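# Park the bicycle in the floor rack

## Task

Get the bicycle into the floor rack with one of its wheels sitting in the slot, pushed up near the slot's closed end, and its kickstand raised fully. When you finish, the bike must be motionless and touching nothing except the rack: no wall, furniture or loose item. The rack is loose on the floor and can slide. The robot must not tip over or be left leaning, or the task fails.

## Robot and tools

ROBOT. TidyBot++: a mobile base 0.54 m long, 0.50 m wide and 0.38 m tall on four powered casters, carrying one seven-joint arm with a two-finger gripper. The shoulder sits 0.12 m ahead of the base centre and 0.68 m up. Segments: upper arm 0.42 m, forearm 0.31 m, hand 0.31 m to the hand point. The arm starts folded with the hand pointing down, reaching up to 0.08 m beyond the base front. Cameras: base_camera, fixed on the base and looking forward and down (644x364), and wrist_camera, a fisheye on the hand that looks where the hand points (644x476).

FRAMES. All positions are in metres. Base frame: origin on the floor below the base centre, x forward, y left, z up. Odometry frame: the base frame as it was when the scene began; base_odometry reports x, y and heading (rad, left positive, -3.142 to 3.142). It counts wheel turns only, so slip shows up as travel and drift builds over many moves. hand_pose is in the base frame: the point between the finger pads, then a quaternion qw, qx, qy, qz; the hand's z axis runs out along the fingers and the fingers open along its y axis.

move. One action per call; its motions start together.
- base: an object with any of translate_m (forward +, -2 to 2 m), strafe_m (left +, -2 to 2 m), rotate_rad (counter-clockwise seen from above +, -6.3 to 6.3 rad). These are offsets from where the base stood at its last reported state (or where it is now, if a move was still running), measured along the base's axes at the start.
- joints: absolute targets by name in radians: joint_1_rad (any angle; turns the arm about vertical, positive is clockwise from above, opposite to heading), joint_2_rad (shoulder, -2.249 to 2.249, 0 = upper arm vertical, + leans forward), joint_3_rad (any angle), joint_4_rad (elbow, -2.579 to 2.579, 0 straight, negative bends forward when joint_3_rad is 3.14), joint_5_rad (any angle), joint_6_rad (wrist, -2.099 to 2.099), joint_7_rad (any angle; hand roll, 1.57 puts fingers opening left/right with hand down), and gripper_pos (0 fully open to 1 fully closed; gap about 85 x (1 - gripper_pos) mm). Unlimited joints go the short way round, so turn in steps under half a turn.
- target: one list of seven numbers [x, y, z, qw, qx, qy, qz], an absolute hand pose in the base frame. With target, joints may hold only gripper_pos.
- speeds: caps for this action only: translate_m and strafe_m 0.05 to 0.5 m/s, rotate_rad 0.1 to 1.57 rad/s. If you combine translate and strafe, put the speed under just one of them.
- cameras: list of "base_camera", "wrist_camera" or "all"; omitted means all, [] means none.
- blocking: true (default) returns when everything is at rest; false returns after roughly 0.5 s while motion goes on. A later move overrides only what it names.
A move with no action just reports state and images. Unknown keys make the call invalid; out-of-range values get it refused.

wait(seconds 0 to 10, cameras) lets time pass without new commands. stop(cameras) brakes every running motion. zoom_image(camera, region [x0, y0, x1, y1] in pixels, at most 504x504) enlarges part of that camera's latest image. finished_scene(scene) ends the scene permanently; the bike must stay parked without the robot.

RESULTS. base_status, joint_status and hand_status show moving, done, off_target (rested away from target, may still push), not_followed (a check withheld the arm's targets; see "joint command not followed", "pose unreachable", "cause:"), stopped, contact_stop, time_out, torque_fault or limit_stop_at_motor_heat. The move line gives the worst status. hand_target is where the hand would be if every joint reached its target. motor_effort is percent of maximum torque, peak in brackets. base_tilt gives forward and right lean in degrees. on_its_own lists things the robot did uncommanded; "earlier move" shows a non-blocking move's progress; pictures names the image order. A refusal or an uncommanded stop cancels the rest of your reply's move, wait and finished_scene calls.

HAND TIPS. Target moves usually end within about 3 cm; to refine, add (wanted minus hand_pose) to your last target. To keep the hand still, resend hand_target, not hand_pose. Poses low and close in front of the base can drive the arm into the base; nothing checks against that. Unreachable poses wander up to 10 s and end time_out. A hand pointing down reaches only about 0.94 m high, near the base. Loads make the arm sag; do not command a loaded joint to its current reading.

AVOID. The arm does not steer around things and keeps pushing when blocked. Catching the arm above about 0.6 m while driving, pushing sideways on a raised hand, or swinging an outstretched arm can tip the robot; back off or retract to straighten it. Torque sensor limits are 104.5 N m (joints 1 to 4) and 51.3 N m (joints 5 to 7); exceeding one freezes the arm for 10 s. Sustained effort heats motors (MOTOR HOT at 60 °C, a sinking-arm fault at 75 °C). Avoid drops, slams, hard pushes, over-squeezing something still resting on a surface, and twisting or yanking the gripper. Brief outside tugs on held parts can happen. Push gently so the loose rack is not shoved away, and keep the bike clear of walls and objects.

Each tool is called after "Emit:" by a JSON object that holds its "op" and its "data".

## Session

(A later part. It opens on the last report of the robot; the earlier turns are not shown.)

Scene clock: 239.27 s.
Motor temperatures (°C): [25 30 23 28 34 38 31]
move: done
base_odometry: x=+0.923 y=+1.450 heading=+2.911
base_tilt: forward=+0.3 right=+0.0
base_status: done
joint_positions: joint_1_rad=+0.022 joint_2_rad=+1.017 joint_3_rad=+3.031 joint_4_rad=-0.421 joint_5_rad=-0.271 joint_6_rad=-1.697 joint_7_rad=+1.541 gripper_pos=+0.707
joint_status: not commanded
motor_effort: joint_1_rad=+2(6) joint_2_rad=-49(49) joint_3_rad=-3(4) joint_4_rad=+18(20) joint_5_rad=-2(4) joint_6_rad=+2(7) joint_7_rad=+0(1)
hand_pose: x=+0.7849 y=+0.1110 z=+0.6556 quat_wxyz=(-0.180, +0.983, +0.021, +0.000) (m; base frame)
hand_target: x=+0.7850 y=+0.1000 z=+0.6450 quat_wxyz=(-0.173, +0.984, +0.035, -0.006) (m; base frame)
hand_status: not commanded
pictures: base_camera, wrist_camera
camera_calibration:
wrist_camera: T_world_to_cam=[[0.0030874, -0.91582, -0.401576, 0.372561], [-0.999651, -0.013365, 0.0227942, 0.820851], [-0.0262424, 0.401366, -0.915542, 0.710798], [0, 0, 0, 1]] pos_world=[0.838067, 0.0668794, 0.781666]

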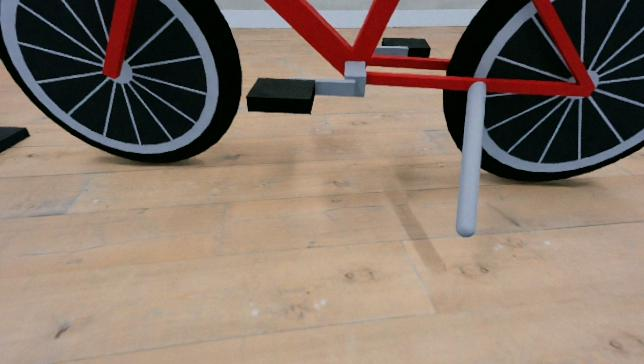

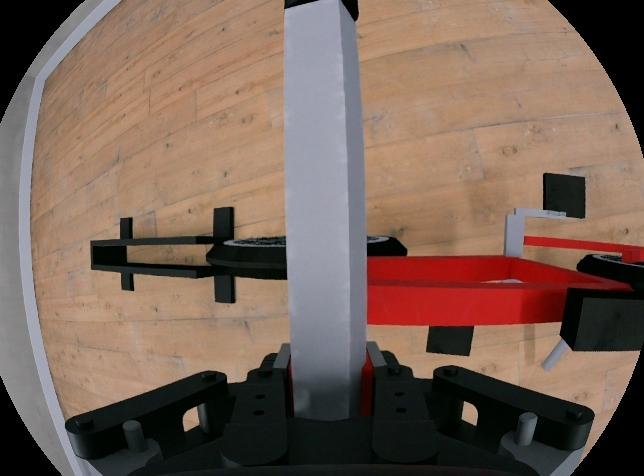

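Emit:
{"op": "move", "data": {"base": {"strafe_m": 0.12}, "speeds": {"strafe_m": 0.12}}}

Emit:
{"op": "zoom_image", "data": {"camera": "wrist_camera", "region": [30, 80, 430, 360]}}

Scene clock: 241.40 s.
Motor temperatures (°C): [25 30 23 28 34 38 31]
move: done
base_odometry: x=+0.895 y=+1.333 heading=+2.911
base_tilt: forward=+0.3 right=+0.0
base_status: done
joint_positions: joint_1_rad=+0.024 joint_2_rad=+1.018 joint_3_rad=+3.031 joint_4_rad=-0.418 joint_5_rad=-0.270 joint_6_rad=-1.703 joint_7_rad=+1.544 gripper_pos=+0.707
joint_status: not commanded
motor_effort: joint_1_rad=+1(7) joint_2_rad=-49(50) joint_3_rad=-2(5) joint_4_rad=+18(19) joint_5_rad=-1(4) joint_6_rad=+2(6) joint_7_rad=+0(1)
hand_pose: x=+0.7839 y=+0.1097 z=+0.6555 quat_wxyz=(-0.180, +0.983, +0.022, -0.002) (m; base frame)
hand_target: x=+0.7850 y=+0.1000 z=+0.6450 quat_wxyz=(-0.173, +0.984, +0.035, -0.006) (m; base frame)
hand_status: not commanded
pictures: base_camera, wrist_camera
camera_calibration:
wrist_camera: T_world_to_cam=[[0.00444382, -0.916065, -0.401005, 0.369911], [-0.999527, -0.0162716, 0.0260947, 0.817844], [-0.0304295, 0.4007, -0.915704, 0.714696], [0, 0, 0, 1]] pos_world=[0.837562, 0.0657918, 0.781445]

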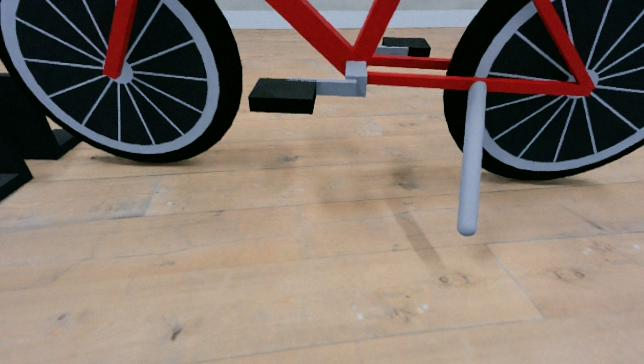

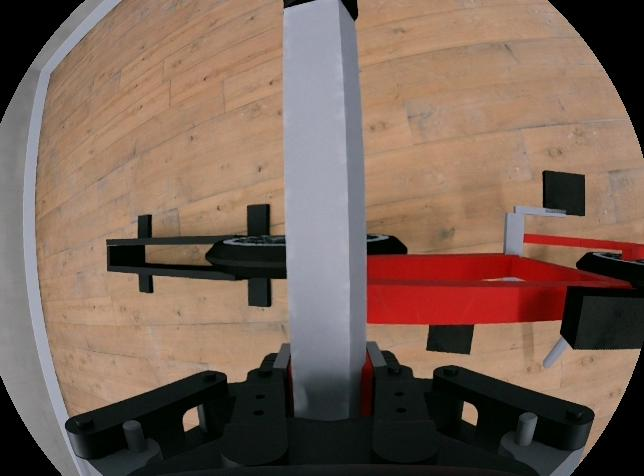

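Scaled by 1.260.

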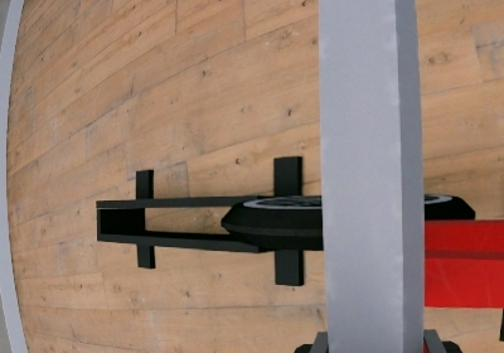

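Emit:
{"op": "move", "data": {"base": {"strafe_m": 0.15}, "speeds": {"strafe_m": 0.12}}}

Emit:
{"op": "zoom_image", "data": {"camera": "wrist_camera", "region": [30, 80, 430, 360]}}

Scene clock: 243.77 s.
Motor temperatures (°C): [25 30 23 28 34 38 31]
move: done
base_odometry: x=+0.860 y=+1.187 heading=+2.911
base_tilt: forward=+0.2 right=+0.0
base_status: done
joint_positions: joint_1_rad=+0.024 joint_2_rad=+1.019 joint_3_rad=+3.030 joint_4_rad=-0.416 joint_5_rad=-0.270 joint_6_rad=-1.709 joint_7_rad=+1.550 gripper_pos=+0.707
joint_status: not commanded
motor_effort: joint_1_rad=+1(7) joint_2_rad=-48(50) joint_3_rad=-2(5) joint_4_rad=+17(19) joint_5_rad=-1(4) joint_6_rad=+1(7) joint_7_rad=+0(1)
hand_pose: x=+0.7824 y=+0.1094 z=+0.6554 quat_wxyz=(-0.180, +0.983, +0.025, -0.004) (m; base frame)
hand_target: x=+0.7850 y=+0.1000 z=+0.6450 quat_wxyz=(-0.173, +0.984, +0.035, -0.006) (m; base frame)
hand_status: not commanded
pictures: base_camera, wrist_camera
camera_calibration:
wrist_camera: T_world_to_cam=[[0.0104799, -0.916086, -0.400844, 0.364789], [-0.999293, -0.0240647, 0.0288712, 0.815211], [-0.0360947, 0.400258, -0.915691, 0.719134], [0, 0, 0, 1]] pos_world=[0.836769, 0.0659572, 0.781192]

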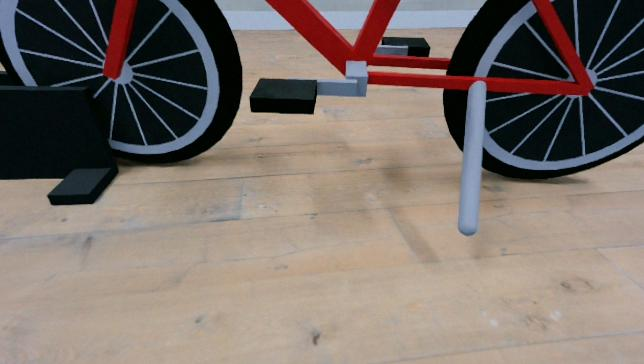

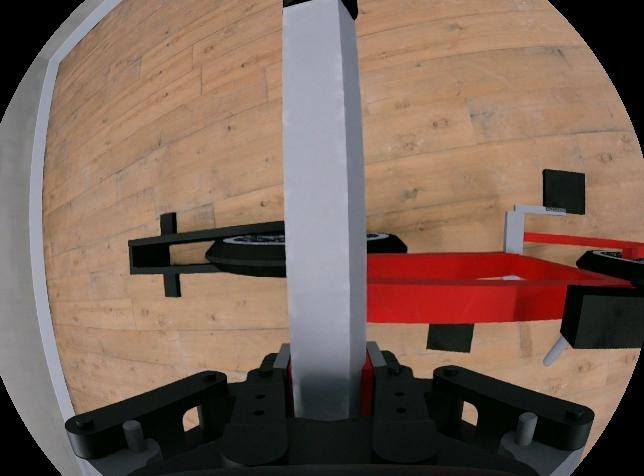

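Scaled by 1.260.

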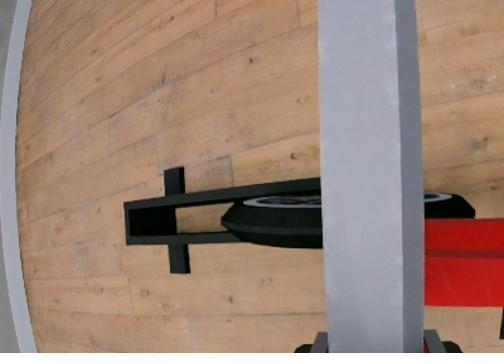

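Emit:
{"op": "move", "data": {"target": [0.785, 0.10, 0.645, -0.173, 0.985, -0.02, 0.004], "base": {"strafe_m": 0.06}, "speeds": {"strafe_m": 0.1}}}

Emit:
{"op": "zoom_image", "data": {"camera": "wrist_camera", "region": [30, 80, 430, 360]}}

Scene clock: 245.17 s.
Motor temperatures (°C): [25 30 23 28 34 38 31]
move: off_target
base_odometry: x=+0.847 y=+1.128 heading=+2.911
base_tilt: forward=+0.2 right=+0.0
base_status: done
joint_positions: joint_1_rad=+0.039 joint_2_rad=+0.975 joint_3_rad=+3.030 joint_4_rad=-0.513 joint_5_rad=-0.270 joint_6_rad=-1.658 joint_7_rad=+1.536 gripper_pos=+0.707
joint_status: not commanded
motor_effort: joint_1_rad=+1(5) joint_2_rad=-45(48) joint_3_rad=-1(4) joint_4_rad=+16(18) joint_5_rad=+1(4) joint_6_rad=-2(3) joint_7_rad=-1(2)
hand_pose: x=+0.7754 y=+0.1028 z=+0.6548 quat_wxyz=(-0.179, +0.984, +0.007, -0.005) (m; base frame)
hand_target: x=+0.7850 y=+0.1000 z=+0.6450 quat_wxyz=(-0.173, +0.985, -0.020, +0.004) (m; base frame)
hand_status: off_target (0.014 m and 3.3 deg from the pose sent, 0.014 m and 5.3 deg at the start)
pictures: base_camera, wrist_camera
camera_calibration:
wrist_camera: T_world_to_cam=[[-0.0265704, -0.916333, -0.399533, 0.386446], [-0.999212, 0.0125565, 0.0376527, 0.798534], [-0.0294857, 0.400219, -0.915945, 0.715983], [0, 0, 0, 1]] pos_world=[0.829284, 0.057537, 0.780132]

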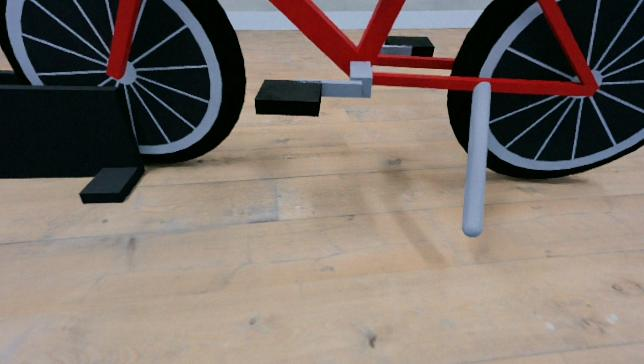

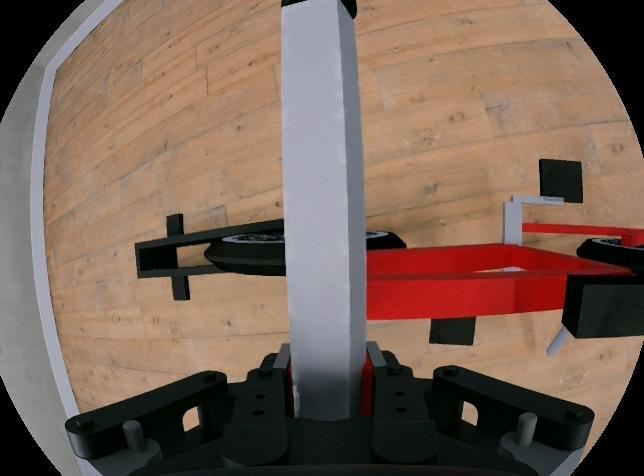

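Scaled by 1.260.

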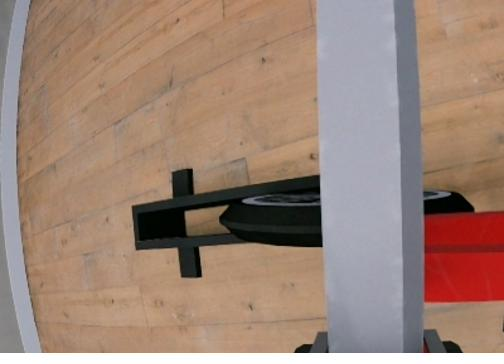

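Emit:
{"op": "move", "data": {"base": {"strafe_m": 0.08}, "speeds": {"strafe_m": 0.1}}}

Emit:
{"op": "zoom_image", "data": {"camera": "wrist_camera", "region": [30, 80, 430, 360]}}

Scene clock: 246.83 s.
Motor temperatures (°C): [25 31 23 28 34 38 31]
move: done
base_odometry: x=+0.828 y=+1.050 heading=+2.911
base_tilt: forward=+0.2 right=+0.0
base_status: done
joint_positions: joint_1_rad=+0.025 joint_2_rad=+0.971 joint_3_rad=+3.030 joint_4_rad=-0.520 joint_5_rad=-0.269 joint_6_rad=-1.646 joint_7_rad=+1.532 gripper_pos=+0.707
joint_status: not commanded
motor_effort: joint_1_rad=+0(8) joint_2_rad=-48(49) joint_3_rad=-1(4) joint_4_rad=+17(17) joint_5_rad=+0(4) joint_6_rad=-1(6) joint_7_rad=+0(4)
hand_pose: x=+0.7758 y=+0.1115 z=+0.6548 quat_wxyz=(-0.179, +0.984, +0.010, -0.003) (m; base frame)
hand_target: x=+0.7850 y=+0.1000 z=+0.6450 quat_wxyz=(-0.173, +0.985, -0.020, +0.004) (m; base frame)
hand_status: not commanded
pictures: base_camera, wrist_camera
camera_calibration:
wrist_camera: T_world_to_cam=[[-0.0185879, -0.916771, -0.398981, 0.387949], [-0.999485, 0.00659691, 0.0314063, 0.803782], [-0.0261603, 0.399359, -0.916421, 0.710358], [0, 0, 0, 1]] pos_world=[0.829162, 0.0666706, 0.780527]

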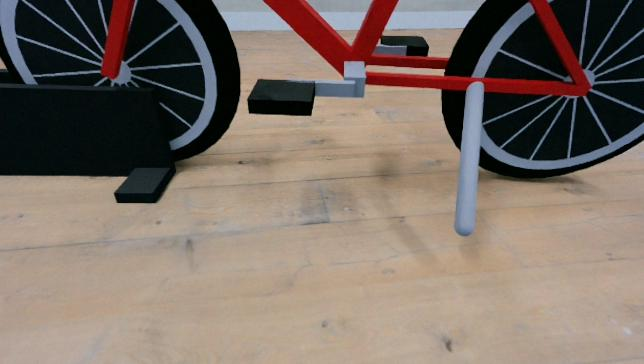

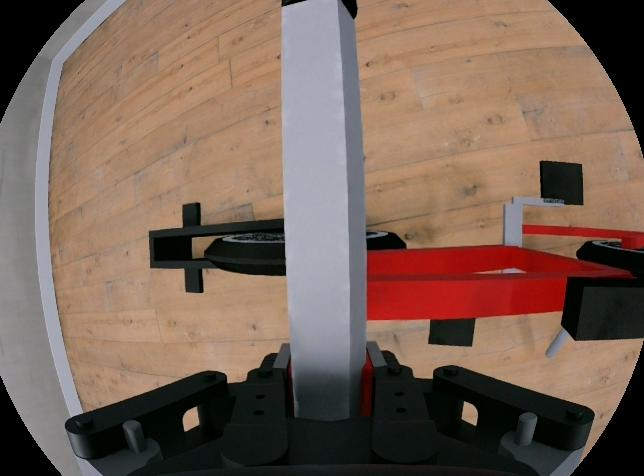

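Scaled by 1.260.

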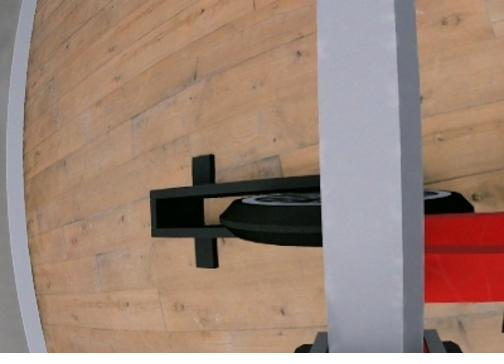

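Emit:
{"op": "move", "data": {"base": {"strafe_m": 0.1}, "speeds": {"strafe_m": 0.1}}}

Emit:
{"op": "zoom_image", "data": {"camera": "wrist_camera", "region": [30, 80, 430, 360]}}

Scene clock: 248.63 s.
Motor temperatures (°C): [25 31 23 28 34 38 31]
move: done
base_odometry: x=+0.805 y=+0.952 heading=+2.911
base_tilt: forward=+0.2 right=+0.0
base_status: done
joint_positions: joint_1_rad=+0.028 joint_2_rad=+0.970 joint_3_rad=+3.030 joint_4_rad=-0.523 joint_5_rad=-0.269 joint_6_rad=-1.642 joint_7_rad=+1.531 gripper_pos=+0.707
joint_status: not commanded
motor_effort: joint_1_rad=+0(6) joint_2_rad=-48(49) joint_3_rad=-1(3) joint_4_rad=+17(18) joint_5_rad=+1(5) joint_6_rad=+0(6) joint_7_rad=+0(3)
hand_pose: x=+0.7766 y=+0.1098 z=+0.6547 quat_wxyz=(-0.179, +0.984, +0.007, -0.002) (m; base frame)
hand_target: x=+0.7850 y=+0.1000 z=+0.6450 quat_wxyz=(-0.173, +0.985, -0.020, +0.004) (m; base frame)
hand_status: not commanded
pictures: base_camera, wrist_camera
camera_calibration:
wrist_camera: T_world_to_cam=[[-0.0233209, -0.916521, -0.399306, 0.390181], [-0.999476, 0.0124017, 0.0299075, 0.804965], [-0.0224587, 0.399795, -0.91633, 0.707999], [0, 0, 0, 1]] pos_world=[0.829543, 0.0645717, 0.780487]

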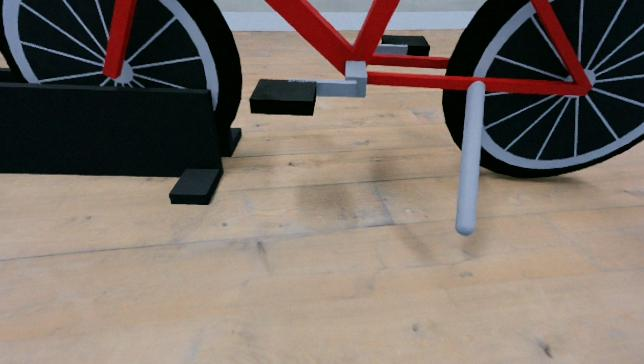

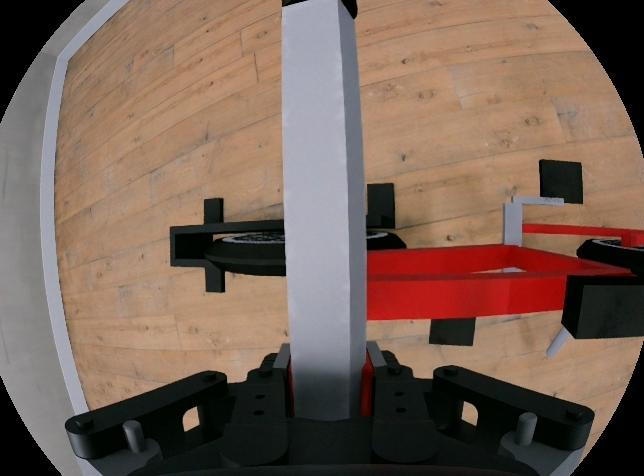

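Scaled by 1.260.

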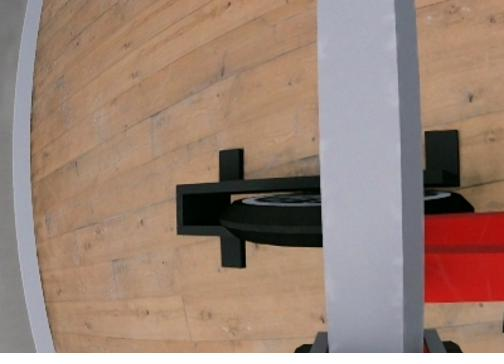

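Emit:
{"op": "move", "data": {"base": {"strafe_m": 0.08}, "speeds": {"strafe_m": 0.1}}}

Emit:
{"op": "zoom_image", "data": {"camera": "wrist_camera", "region": [30, 80, 430, 360]}}

Scene clock: 250.57 s.
Motor temperatures (°C): [25 31 23 28 34 38 31]
move: done
base_odometry: x=+0.786 y=+0.874 heading=+2.911
base_tilt: forward=+0.2 right=+0.0
base_status: done
joint_positions: joint_1_rad=+0.027 joint_2_rad=+0.970 joint_3_rad=+3.030 joint_4_rad=-0.524 joint_5_rad=-0.269 joint_6_rad=-1.637 joint_7_rad=+1.531 gripper_pos=+0.707
joint_status: not commanded
motor_effort: joint_1_rad=+2(7) joint_2_rad=-48(49) joint_3_rad=-1(3) joint_4_rad=+18(18) joint_5_rad=+2(5) joint_6_rad=+1(6) joint_7_rad=+0(2)
hand_pose: x=+0.7776 y=+0.1111 z=+0.6546 quat_wxyz=(-0.179, +0.984, +0.008, +0.000) (m; base frame)
hand_target: x=+0.7850 y=+0.1000 z=+0.6450 quat_wxyz=(-0.173, +0.985, -0.020, +0.004) (m; base frame)
hand_status: not commanded
pictures: base_camera, wrist_camera
camera_calibration:
wrist_camera: T_world_to_cam=[[-0.0216554, -0.916375, -0.399734, 0.390338], [-0.999584, 0.0122261, 0.0261241, 0.808537], [-0.0190523, 0.400133, -0.916259, 0.704679], [0, 0, 0, 1]] pos_world=[0.830079, 0.065845, 0.780577]

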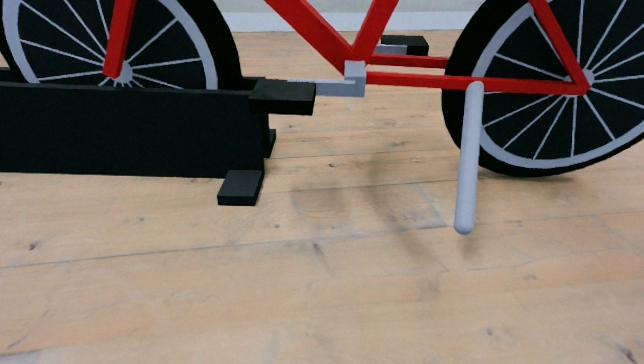

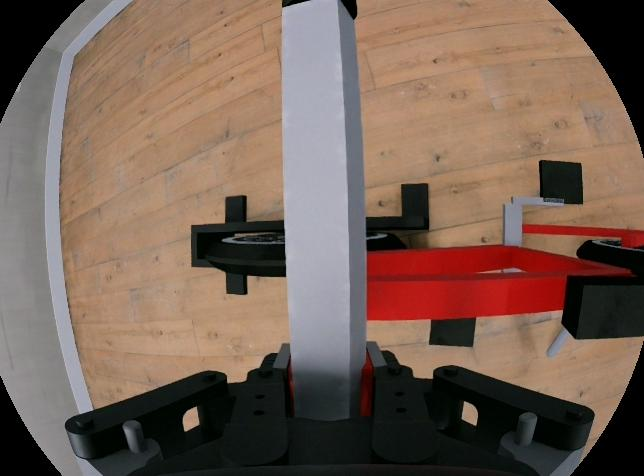

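Scaled by 1.260.

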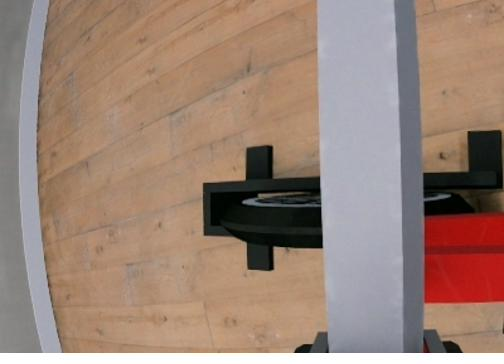

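Emit:
{"op": "move", "data": {"base": {"strafe_m": 0.03}, "speeds": {"strafe_m": 0.08}}}

Emit:
{"op": "zoom_image", "data": {"camera": "wrist_camera", "region": [130, 150, 430, 320]}}

Scene clock: 252.07 s.
Motor temperatures (°C): [25 31 23 28 34 38 31]
move: done
base_odometry: x=+0.779 y=+0.845 heading=+2.911
base_tilt: forward=+0.2 right=+0.0
base_status: done
joint_positions: joint_1_rad=+0.024 joint_2_rad=+0.970 joint_3_rad=+3.029 joint_4_rad=-0.526 joint_5_rad=-0.269 joint_6_rad=-1.634 joint_7_rad=+1.530 gripper_pos=+0.707
joint_status: not commanded
motor_effort: joint_1_rad=+2(6) joint_2_rad=-47(48) joint_3_rad=-1(2) joint_4_rad=+18(19) joint_5_rad=+1(4) joint_6_rad=+2(6) joint_7_rad=-1(1)
hand_pose: x=+0.7779 y=+0.1130 z=+0.6545 quat_wxyz=(-0.180, +0.984, +0.009, +0.001) (m; base frame)
hand_target: x=+0.7850 y=+0.1000 z=+0.6450 quat_wxyz=(-0.173, +0.985, -0.020, +0.004) (m; base frame)
hand_status: not commanded
pictures: base_camera, wrist_camera
camera_calibration:
wrist_camera: T_world_to_cam=[[-0.0198439, -0.916044, -0.400586, 0.391149], [-0.999636, 0.0108611, 0.0246824, 0.809868], [-0.0182594, 0.400931, -0.915926, 0.702924], [0, 0, 0, 1]] pos_world=[0.83017, 0.0676902, 0.780526]

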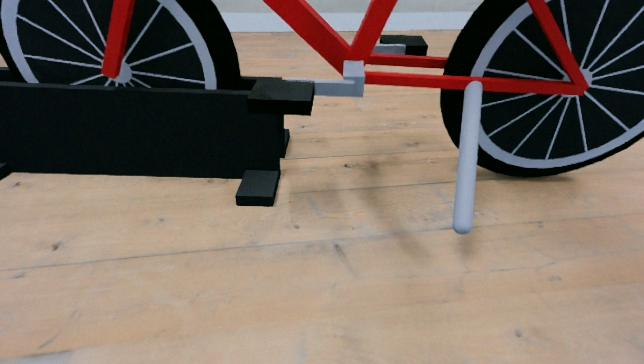

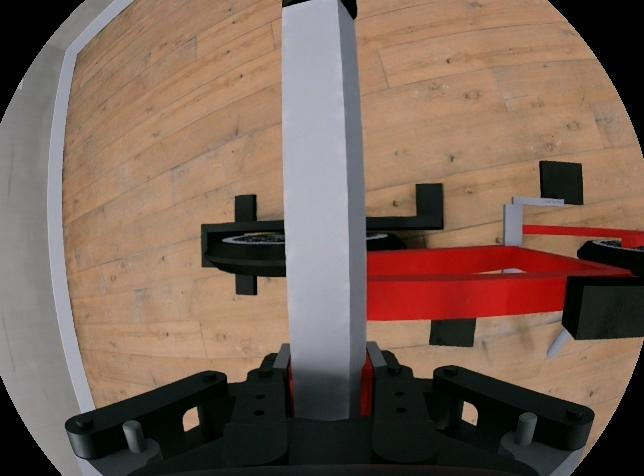

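Scaled by 1.680.

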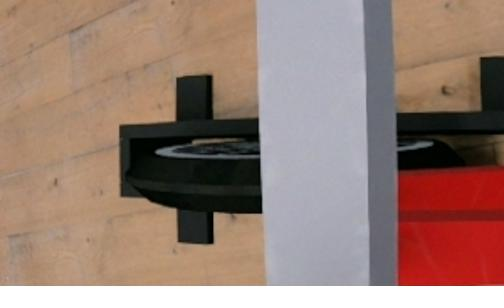

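Emit:
{"op": "move", "data": {"target": [0.785, 0.113, 0.645, -0.173, 0.985, -0.01, 0.0], "cameras": []}}

Emit:
{"op": "move", "data": {"joints": {"gripper_pos": 0.55}, "cameras": ["wrist_camera"]}}

Emit:
{"op": "move", "data": {"joints": {"gripper_pos": 0.0}}}

Scene clock: 252.90 s.
Motor temperatures (°C): [25 31 23 28 34 38 31]
move: off_target
base_odometry: x=+0.779 y=+0.845 heading=+2.911
base_tilt: forward=+0.2 right=+0.0
base_status: not commanded
joint_positions: joint_1_rad=+0.022 joint_2_rad=+0.975 joint_3_rad=+3.029 joint_4_rad=-0.514 joint_5_rad=-0.269 joint_6_rad=-1.636 joint_7_rad=+1.528 gripper_pos=+0.707
joint_status: not commanded
motor_effort: joint_1_rad=+2(3) joint_2_rad=-48(48) joint_3_rad=-1(2) joint_4_rad=+20(20) joint_5_rad=+0(2) joint_6_rad=+4(5) joint_7_rad=+0(0)
hand_pose: x=+0.7800 y=+0.1143 z=+0.6547 quat_wxyz=(-0.180, +0.984, +0.009, +0.003) (m; base frame)
hand_target: x=+0.7850 y=+0.1130 z=+0.6450 quat_wxyz=(-0.173, +0.985, -0.010, +0.000) (m; base frame)
hand_status: off_target (0.011 m and 2.3 deg from the pose sent, 0.012 m and 2.3 deg at the start)
pictures: none
No camera images: "cameras" was empty.

Scene clock: 253.73 s.
Motor temperatures (°C): [25 31 23 28 34 38 31]
move: done
base_odometry: x=+0.779 y=+0.845 heading=+2.911
base_tilt: forward=+0.2 right=+0.0
base_status: not commanded
joint_positions: joint_1_rad=+0.021 joint_2_rad=+0.975 joint_3_rad=+3.029 joint_4_rad=-0.507 joint_5_rad=-0.269 joint_6_rad=-1.636 joint_7_rad=+1.525 gripper_pos=+0.550
joint_status: all done
motor_effort: joint_1_rad=+1(3) joint_2_rad=-47(50) joint_3_rad=-3(3) joint_4_rad=+17(20) joint_5_rad=-2(3) joint_6_rad=+0(5) joint_7_rad=+1(1)
hand_pose: x=+0.7818 y=+0.1144 z=+0.6567 quat_wxyz=(-0.180, +0.984, +0.008, +0.006) (m; base frame)
hand_target: x=+0.7850 y=+0.1130 z=+0.6450 quat_wxyz=(-0.173, +0.985, -0.010, +0.000) (m; base frame)
hand_status: not commanded
pictures: wrist_camera
camera_calibration:
wrist_camera: T_world_to_cam=[[-0.0184935, -0.915859, -0.401073, 0.392633], [-0.99979, 0.0134161, 0.0154644, 0.819647], [-0.00878239, 0.401275, -0.915916, 0.697005], [0, 0, 0, 1]] pos_world=[0.832858, 0.06891, 0.783196]

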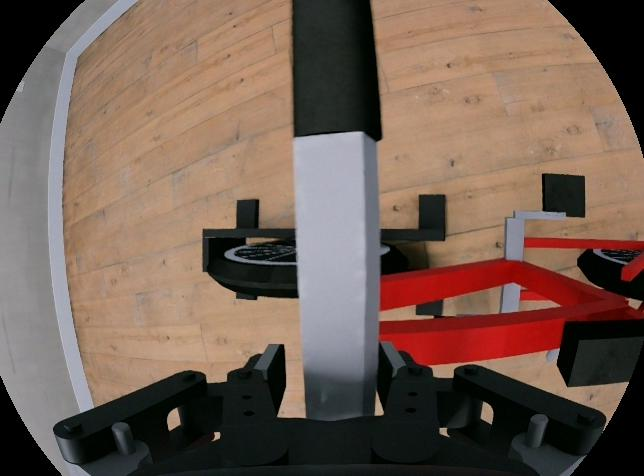

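Scene clock: 254.57 s.
Motor temperatures (°C): [25 31 23 28 34 38 31]
move: done
base_odometry: x=+0.779 y=+0.845 heading=+2.911
base_tilt: forward=+0.2 right=+0.0
base_status: not commanded
joint_positions: joint_1_rad=+0.021 joint_2_rad=+0.975 joint_3_rad=+3.029 joint_4_rad=-0.507 joint_5_rad=-0.269 joint_6_rad=-1.636 joint_7_rad=+1.525 gripper_pos=+0.000
joint_status: all done
motor_effort: joint_1_rad=+1(1) joint_2_rad=-47(47) joint_3_rad=-3(3) joint_4_rad=+17(17) joint_5_rad=-2(3) joint_6_rad=+0(1) joint_7_rad=+1(1)
hand_pose: x=+0.7818 y=+0.1144 z=+0.6567 quat_wxyz=(-0.180, +0.984, +0.008, +0.006) (m; base frame)
hand_target: x=+0.7850 y=+0.1130 z=+0.6450 quat_wxyz=(-0.173, +0.985, -0.010, +0.000) (m; base frame)
hand_status: not commanded
pictures: base_camera, wrist_camera
camera_calibration:
wrist_camera: T_world_to_cam=[[-0.0184935, -0.915859, -0.401073, 0.392633], [-0.99979, 0.0134161, 0.0154644, 0.819647], [-0.00878239, 0.401275, -0.915916, 0.697005], [0, 0, 0, 1]] pos_world=[0.832858, 0.06891, 0.783196]

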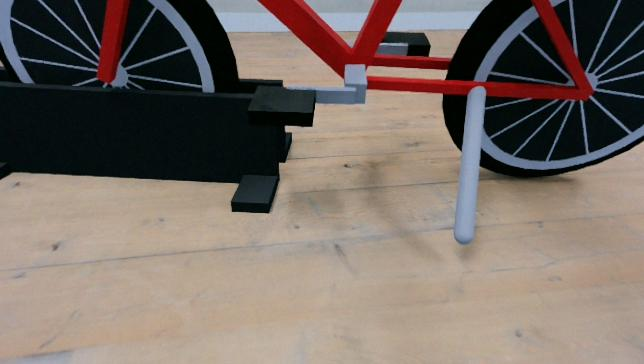

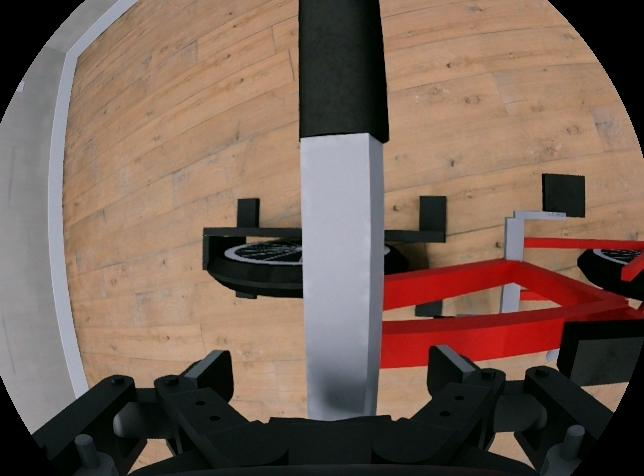

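Emit:
{"op": "move", "data": {"target": [0.74, 0.105, 0.76, -0.173, 0.985, -0.01, 0.0], "cameras": ["wrist_camera"]}}

Emit:
{"op": "move", "data": {"base": {"translate_m": -0.3}, "joints": {"joint_1_rad": 0.0, "joint_2_rad": -0.366, "joint_3_rad": 3.111, "joint_4_rad": -2.54, "joint_5_rad": 0.018, "joint_6_rad": -0.3, "joint_7_rad": 1.54, "gripper_pos": 1.0}, "cameras": ["wrist_camera"]}}

Emit:
{"op": "move", "data": {"base": {"translate_m": 0.935, "strafe_m": -1.3, "rotate_rad": 1.545}}}

Scene clock: 256.43 s.
Motor temperatures (°C): [25 31 23 28 34 38 31]
move: off_target
base_odometry: x=+0.779 y=+0.845 heading=+2.911
base_tilt: forward=+0.3 right=+0.0
base_status: not commanded
joint_positions: joint_1_rad=+0.021 joint_2_rad=+0.863 joint_3_rad=+3.029 joint_4_rad=-0.378 joint_5_rad=-0.269 joint_6_rad=-1.800 joint_7_rad=+1.459 gripper_pos=+0.000
joint_status: not commanded
motor_effort: joint_1_rad=+1(1) joint_2_rad=-44(52) joint_3_rad=-2(4) joint_4_rad=+17(19) joint_5_rad=-2(3) joint_6_rad=+1(1) joint_7_rad=+1(1)
hand_pose: x=+0.7581 y=+0.1081 z=+0.7679 quat_wxyz=(-0.175, +0.984, +0.005, +0.039) (m; base frame)
hand_target: x=+0.7400 y=+0.1050 z=+0.7600 quat_wxyz=(-0.173, +0.985, -0.010, +0.000) (m; base frame)
hand_status: off_target (0.020 m and 4.8 deg from the pose sent, 0.112 m and 2.3 deg at the start)
pictures: wrist_camera
camera_calibration:
wrist_camera: T_world_to_cam=[[-0.00890449, -0.919558, -0.392852, 0.41788], [-0.998269, 0.0310123, -0.0499641, 0.841464], [0.0581282, 0.391728, -0.918243, 0.753295], [0, 0, 0, 1]] pos_world=[0.799942, 0.0630827, 0.897916]

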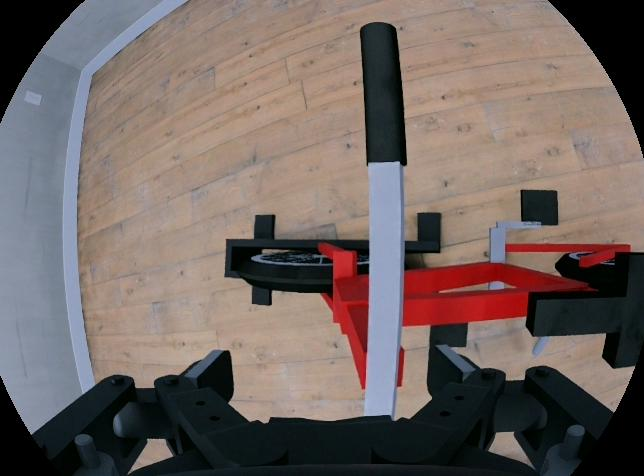

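Scene clock: 259.97 s.
Motor temperatures (°C): [25 31 23 28 34 38 31]
move: done
base_odometry: x=+1.072 y=+0.776 heading=+2.911
base_tilt: forward=+0.2 right=+0.0
base_status: done
joint_positions: joint_1_rad=+0.018 joint_2_rad=-0.348 joint_3_rad=+3.082 joint_4_rad=-2.524 joint_5_rad=-0.032 joint_6_rad=-0.371 joint_7_rad=+1.500 gripper_pos=+0.999
joint_status: all done
motor_effort: joint_1_rad=+1(2) joint_2_rad=-3(47) joint_3_rad=+1(4) joint_4_rad=+17(19) joint_5_rad=+2(3) joint_6_rad=+5(6) joint_7_rad=+1(2)
hand_pose: x=+0.4072 y=+0.0151 z=+0.6400 quat_wxyz=(-0.016, +0.956, -0.025, +0.292) (m; base frame)
hand_target: x=+0.4196 y=+0.0080 z=+0.6517 quat_wxyz=(+0.001, +0.945, +0.008, +0.328) (m; base frame)
hand_status: not commanded
pictures: wrist_camera
camera_calibration:
wrist_camera: T_world_to_cam=[[-0.0404878, -0.993376, -0.107537, 0.110327], [-0.835908, 0.0926349, -0.540997, 0.734952], [0.547375, 0.0679875, -0.834121, 0.444477], [0, 0, 0, 1]] pos_world=[0.375523, 0.0112951, 0.780218]

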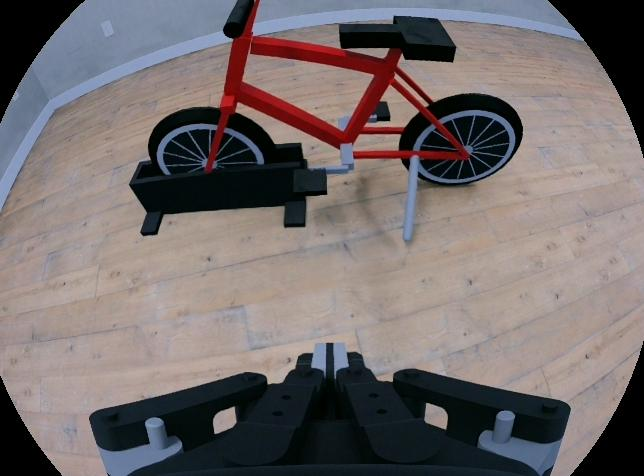

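Scene clock: 264.77 s.
Motor temperatures (°C): [25 31 23 28 34 38 31]
move: done
base_odometry: x=+0.459 y=+2.256 heading=-1.827
base_tilt: forward=+0.2 right=+0.0
base_status: done
joint_positions: joint_1_rad=+0.015 joint_2_rad=-0.354 joint_3_rad=+3.085 joint_4_rad=-2.528 joint_5_rad=-0.030 joint_6_rad=-0.365 joint_7_rad=+1.501 gripper_pos=+0.999
joint_status: not commanded
motor_effort: joint_1_rad=+1(1) joint_2_rad=-3(5) joint_3_rad=+1(2) joint_4_rad=+17(18) joint_5_rad=+1(2) joint_6_rad=+5(6) joint_7_rad=+1(1)
hand_pose: x=+0.4076 y=+0.0151 z=+0.6413 quat_wxyz=(-0.016, +0.955, -0.024, +0.296) (m; base frame)
hand_target: x=+0.4196 y=+0.0080 z=+0.6517 quat_wxyz=(+0.001, +0.945, +0.008, +0.328) (m; base frame)
hand_status: not commanded
pictures: base_camera, wrist_camera
camera_calibration:
wrist_camera: T_world_to_cam=[[-0.03746, -0.993557, -0.106961, 0.108866], [-0.831558, 0.0903512, -0.548039, 0.738688], [0.554173, 0.0684149, -0.829585, 0.439679], [0, 0, 0, 1]] pos_world=[0.374682, 0.0113421, 0.781226]

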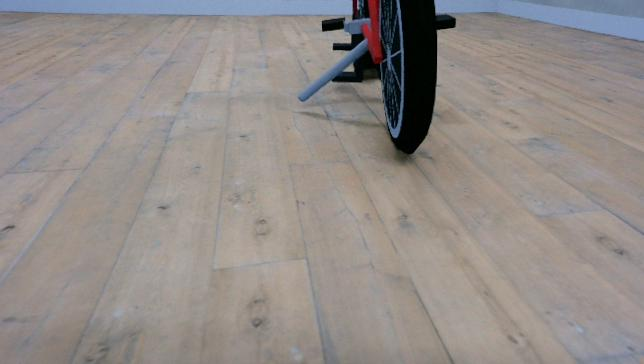

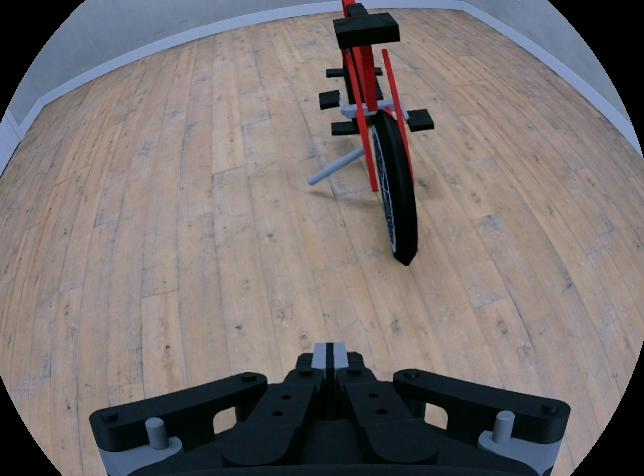

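Emit:
{"op": "move", "data": {"base": {"translate_m": 0.40, "strafe_m": 0.01}, "speeds": {"translate_m": 0.25}, "joints": {"joint_6_rad": -0.847}}}

Scene clock: 267.47 s.
Motor temperatures (°C): [25 31 23 28 34 38 31]
move: done
base_odometry: x=+0.367 y=+1.866 heading=-1.827
base_tilt: forward=+0.2 right=+0.0
base_status: done
joint_positions: joint_1_rad=+0.015 joint_2_rad=-0.357 joint_3_rad=+3.085 joint_4_rad=-2.536 joint_5_rad=-0.030 joint_6_rad=-0.798 joint_7_rad=+1.501 gripper_pos=+0.999
joint_status: all done
motor_effort: joint_1_rad=+1(1) joint_2_rad=-1(3) joint_3_rad=+0(1) joint_4_rad=+15(18) joint_5_rad=+0(2) joint_6_rad=+1(6) joint_7_rad=+1(1)
hand_pose: x=+0.2797 y=+0.0124 z=+0.5889 quat_wxyz=(-0.006, +0.996, -0.024, +0.082) (m; base frame)
hand_target: x=+0.2645 y=+0.0003 z=+0.5872 quat_wxyz=(+0.011, +0.998, +0.005, +0.060) (m; base frame)
hand_status: not commanded
pictures: base_camera, wrist_camera
camera_calibration:
wrist_camera: T_world_to_cam=[[-0.0754078, -0.994558, -0.0718951, 0.0857533], [-0.985902, 0.0851631, -0.144028, 0.409229], [0.149367, 0.0600207, -0.986959, 0.673201], [0, 0, 0, 1]] pos_world=[0.309373, 0.0100293, 0.729527]

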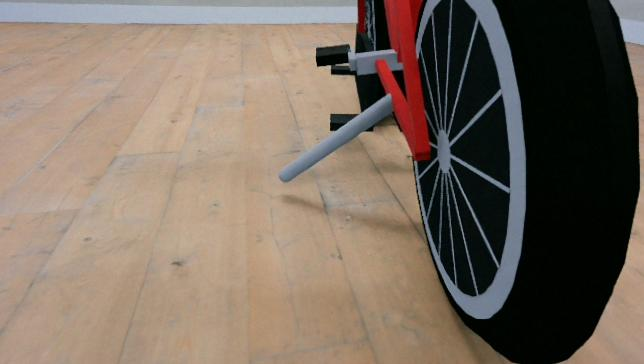

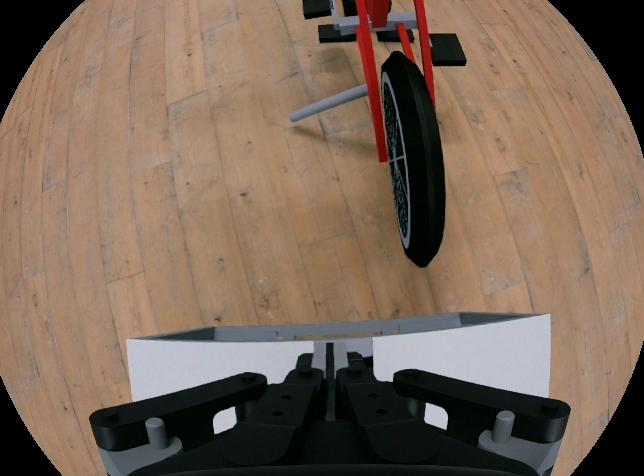

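Emit:
{"op": "move", "data": {"base": {"translate_m": 0.11}, "speeds": {"translate_m": 0.06}}}

Scene clock: 269.97 s.
Motor temperatures (°C): [25 30 23 28 34 38 31]
move: done
base_odometry: x=+0.339 y=+1.760 heading=-1.827
base_tilt: forward=+0.2 right=+0.0
base_status: done
joint_positions: joint_1_rad=+0.015 joint_2_rad=-0.358 joint_3_rad=+3.085 joint_4_rad=-2.536 joint_5_rad=-0.030 joint_6_rad=-0.798 joint_7_rad=+1.501 gripper_pos=+0.999
joint_status: not commanded
motor_effort: joint_1_rad=+1(1) joint_2_rad=-1(2) joint_3_rad=+0(1) joint_4_rad=+15(16) joint_5_rad=+1(2) joint_6_rad=+1(2) joint_7_rad=+1(1)
hand_pose: x=+0.2798 y=+0.0123 z=+0.5889 quat_wxyz=(-0.006, +0.996, -0.024, +0.082) (m; base frame)
hand_target: x=+0.2645 y=+0.0003 z=+0.5872 quat_wxyz=(+0.011, +0.998, +0.005, +0.060) (m; base frame)
hand_status: not commanded
pictures: base_camera, wrist_camera
camera_calibration:
wrist_camera: T_world_to_cam=[[-0.0753456, -0.994564, -0.0718687, 0.0857135], [-0.98585, 0.0851207, -0.14441, 0.409486], [0.149743, 0.0599711, -0.986905, 0.67312], [0, 0, 0, 1]] pos_world=[0.309355, 0.0100241, 0.7296]

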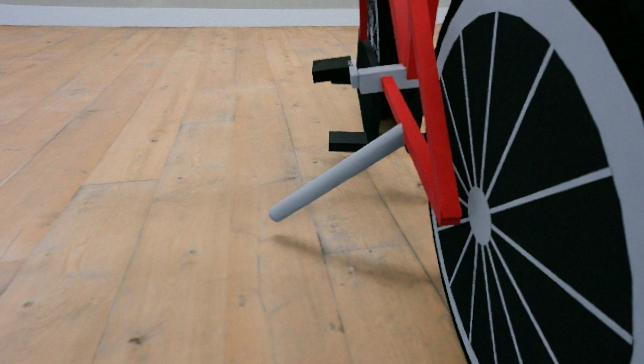

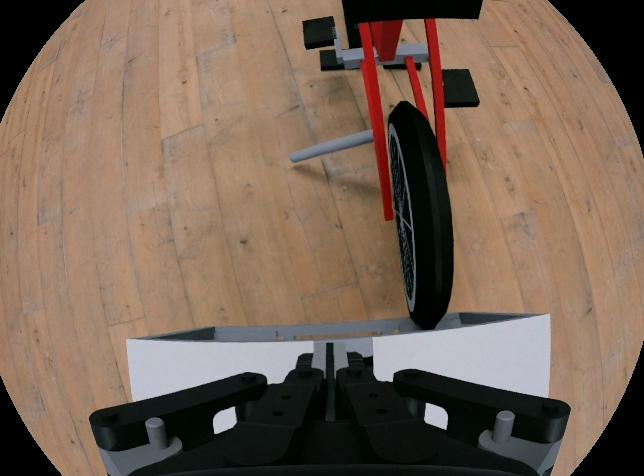

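Emit:
{"op": "move", "data": {"base": {"translate_m": 0.05}, "speeds": {"translate_m": 0.05}}}

Scene clock: 271.53 s.
Motor temperatures (°C): [25 30 23 28 34 38 31]
move: done
base_odometry: x=+0.327 y=+1.712 heading=-1.827
base_tilt: forward=+0.2 right=+0.0
base_status: done
joint_positions: joint_1_rad=+0.015 joint_2_rad=-0.358 joint_3_rad=+3.085 joint_4_rad=-2.536 joint_5_rad=-0.030 joint_6_rad=-0.798 joint_7_rad=+1.501 gripper_pos=+0.999
joint_status: not commanded
motor_effort: joint_1_rad=+1(1) joint_2_rad=-1(2) joint_3_rad=+1(1) joint_4_rad=+15(16) joint_5_rad=+1(2) joint_6_rad=+1(2) joint_7_rad=+1(1)
hand_pose: x=+0.2798 y=+0.0123 z=+0.5890 quat_wxyz=(-0.006, +0.996, -0.024, +0.082) (m; base frame)
hand_target: x=+0.2645 y=+0.0003 z=+0.5872 quat_wxyz=(+0.011, +0.998, +0.005, +0.060) (m; base frame)
hand_status: not commanded
pictures: base_camera, wrist_camera
camera_calibration:
wrist_camera: T_world_to_cam=[[-0.0752563, -0.99457, -0.0718838, 0.0857045], [-0.985795, 0.0850592, -0.144818, 0.409759], [0.150146, 0.0599642, -0.986844, 0.673031], [0, 0, 0, 1]] pos_world=[0.309335, 0.0100275, 0.729678]

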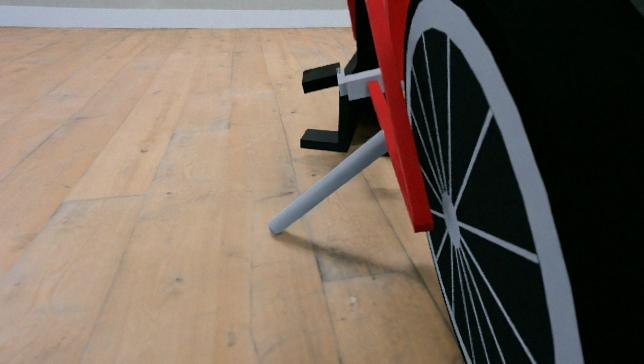

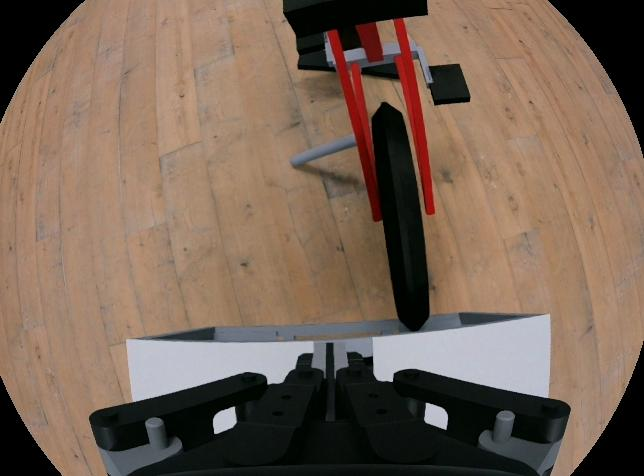

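Emit:
{"op": "zoom_image", "data": {"camera": "base_camera", "region": [220, 20, 460, 260]}}

Emit:
{"op": "zoom_image", "data": {"camera": "wrist_camera", "region": [240, 0, 500, 260]}}

Scaled by 2.100.

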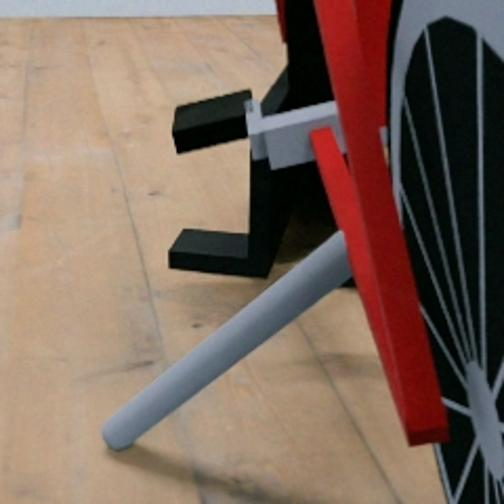

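Scaled by 1.938.

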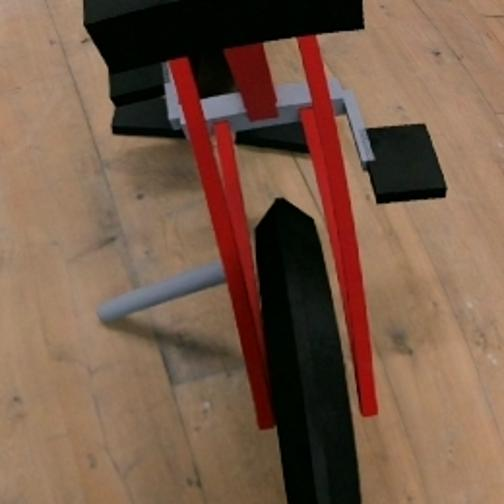

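Emit:
{"op": "move", "data": {"target": [0.71, 0.06, 0.18, 0, 1, 0, 0], "cameras": []}}

Emit:
{"op": "move", "data": {"target": [0.715, 0.055, 0.06, 0, 1, 0, 0]}}

Scene clock: 275.57 s.
Motor temperatures (°C): [25 30 23 28 34 38 31]
move: off_target
base_odometry: x=+0.327 y=+1.711 heading=-1.827
base_tilt: forward=+0.3 right=+0.0
base_status: not commanded
joint_positions: joint_1_rad=-0.104 joint_2_rad=+1.381 joint_3_rad=+3.151 joint_4_rad=-1.138 joint_5_rad=-0.050 joint_6_rad=-0.666 joint_7_rad=+1.501 gripper_pos=+0.999
joint_status: not commanded
motor_effort: joint_1_rad=+1(15) joint_2_rad=-46(52) joint_3_rad=-1(18) joint_4_rad=+10(16) joint_5_rad=+1(16) joint_6_rad=+0(20) joint_7_rad=+1(3)
hand_pose: x=+0.6982 y=+0.0659 z=+0.1946 quat_wxyz=(-0.008, +1.000, -0.004, -0.023) (m; base frame)
hand_target: x=+0.7100 y=+0.0600 z=+0.1800 quat_wxyz=(+0.000, +1.000, +0.000, +0.000) (m; base frame)
hand_status: off_target (0.020 m and 2.8 deg from the pose sent, 0.595 m and 9.8 deg at the start)
pictures: none
No camera images: "cameras" was empty.

Scene clock: 277.17 s.
Motor temperatures (°C): [25 30 23 28 34 38 31]
move: off_target
base_odometry: x=+0.326 y=+1.711 heading=-1.827
base_tilt: forward=+0.3 right=+0.0
base_status: not commanded
joint_positions: joint_1_rad=-0.120 joint_2_rad=+1.688 joint_3_rad=+3.151 joint_4_rad=-0.837 joint_5_rad=-0.050 joint_6_rad=-0.664 joint_7_rad=+1.501 gripper_pos=+0.999
joint_status: not commanded
motor_effort: joint_1_rad=+4(8) joint_2_rad=-48(50) joint_3_rad=+0(1) joint_4_rad=+10(12) joint_5_rad=+1(2) joint_6_rad=+0(1) joint_7_rad=+1(1)
hand_pose: x=+0.6992 y=+0.0756 z=+0.0650 quat_wxyz=(-0.008, +1.000, +0.005, -0.024) (m; base frame)
hand_target: x=+0.7150 y=+0.0550 z=+0.0600 quat_wxyz=(+0.000, +1.000, +0.000, +0.000) (m; base frame)
hand_status: off_target (0.026 m and 3.0 deg from the pose sent, 0.136 m and 2.8 deg at the start)
pictures: base_camera, wrist_camera
camera_calibration:
wrist_camera: T_world_to_cam=[[-0.0290104, -0.997479, -0.0647603, 0.109963], [-0.997436, 0.0246472, 0.0671849, 0.740841], [-0.0654193, 0.0665433, -0.995637, 0.239999], [0, 0, 0, 1]] pos_world=[0.757832, 0.0754557, 0.1963]

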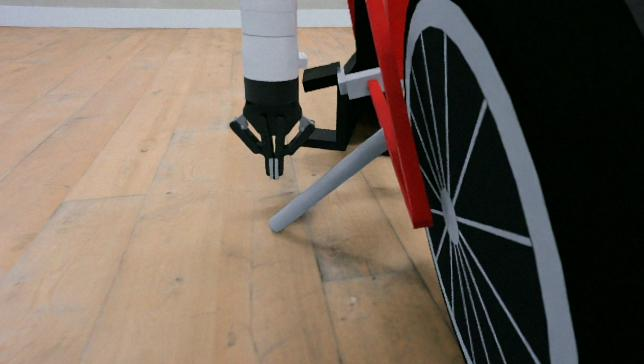

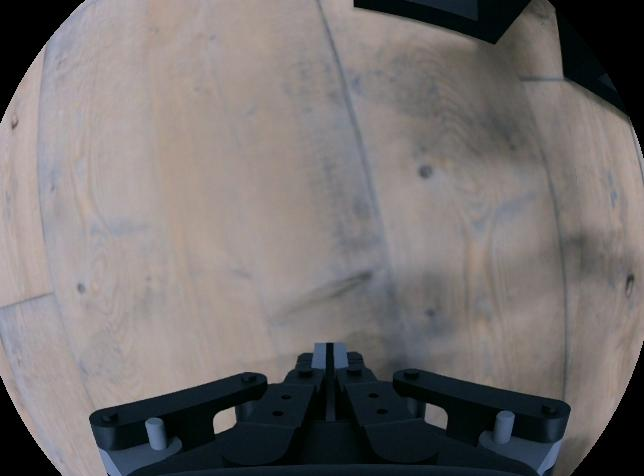

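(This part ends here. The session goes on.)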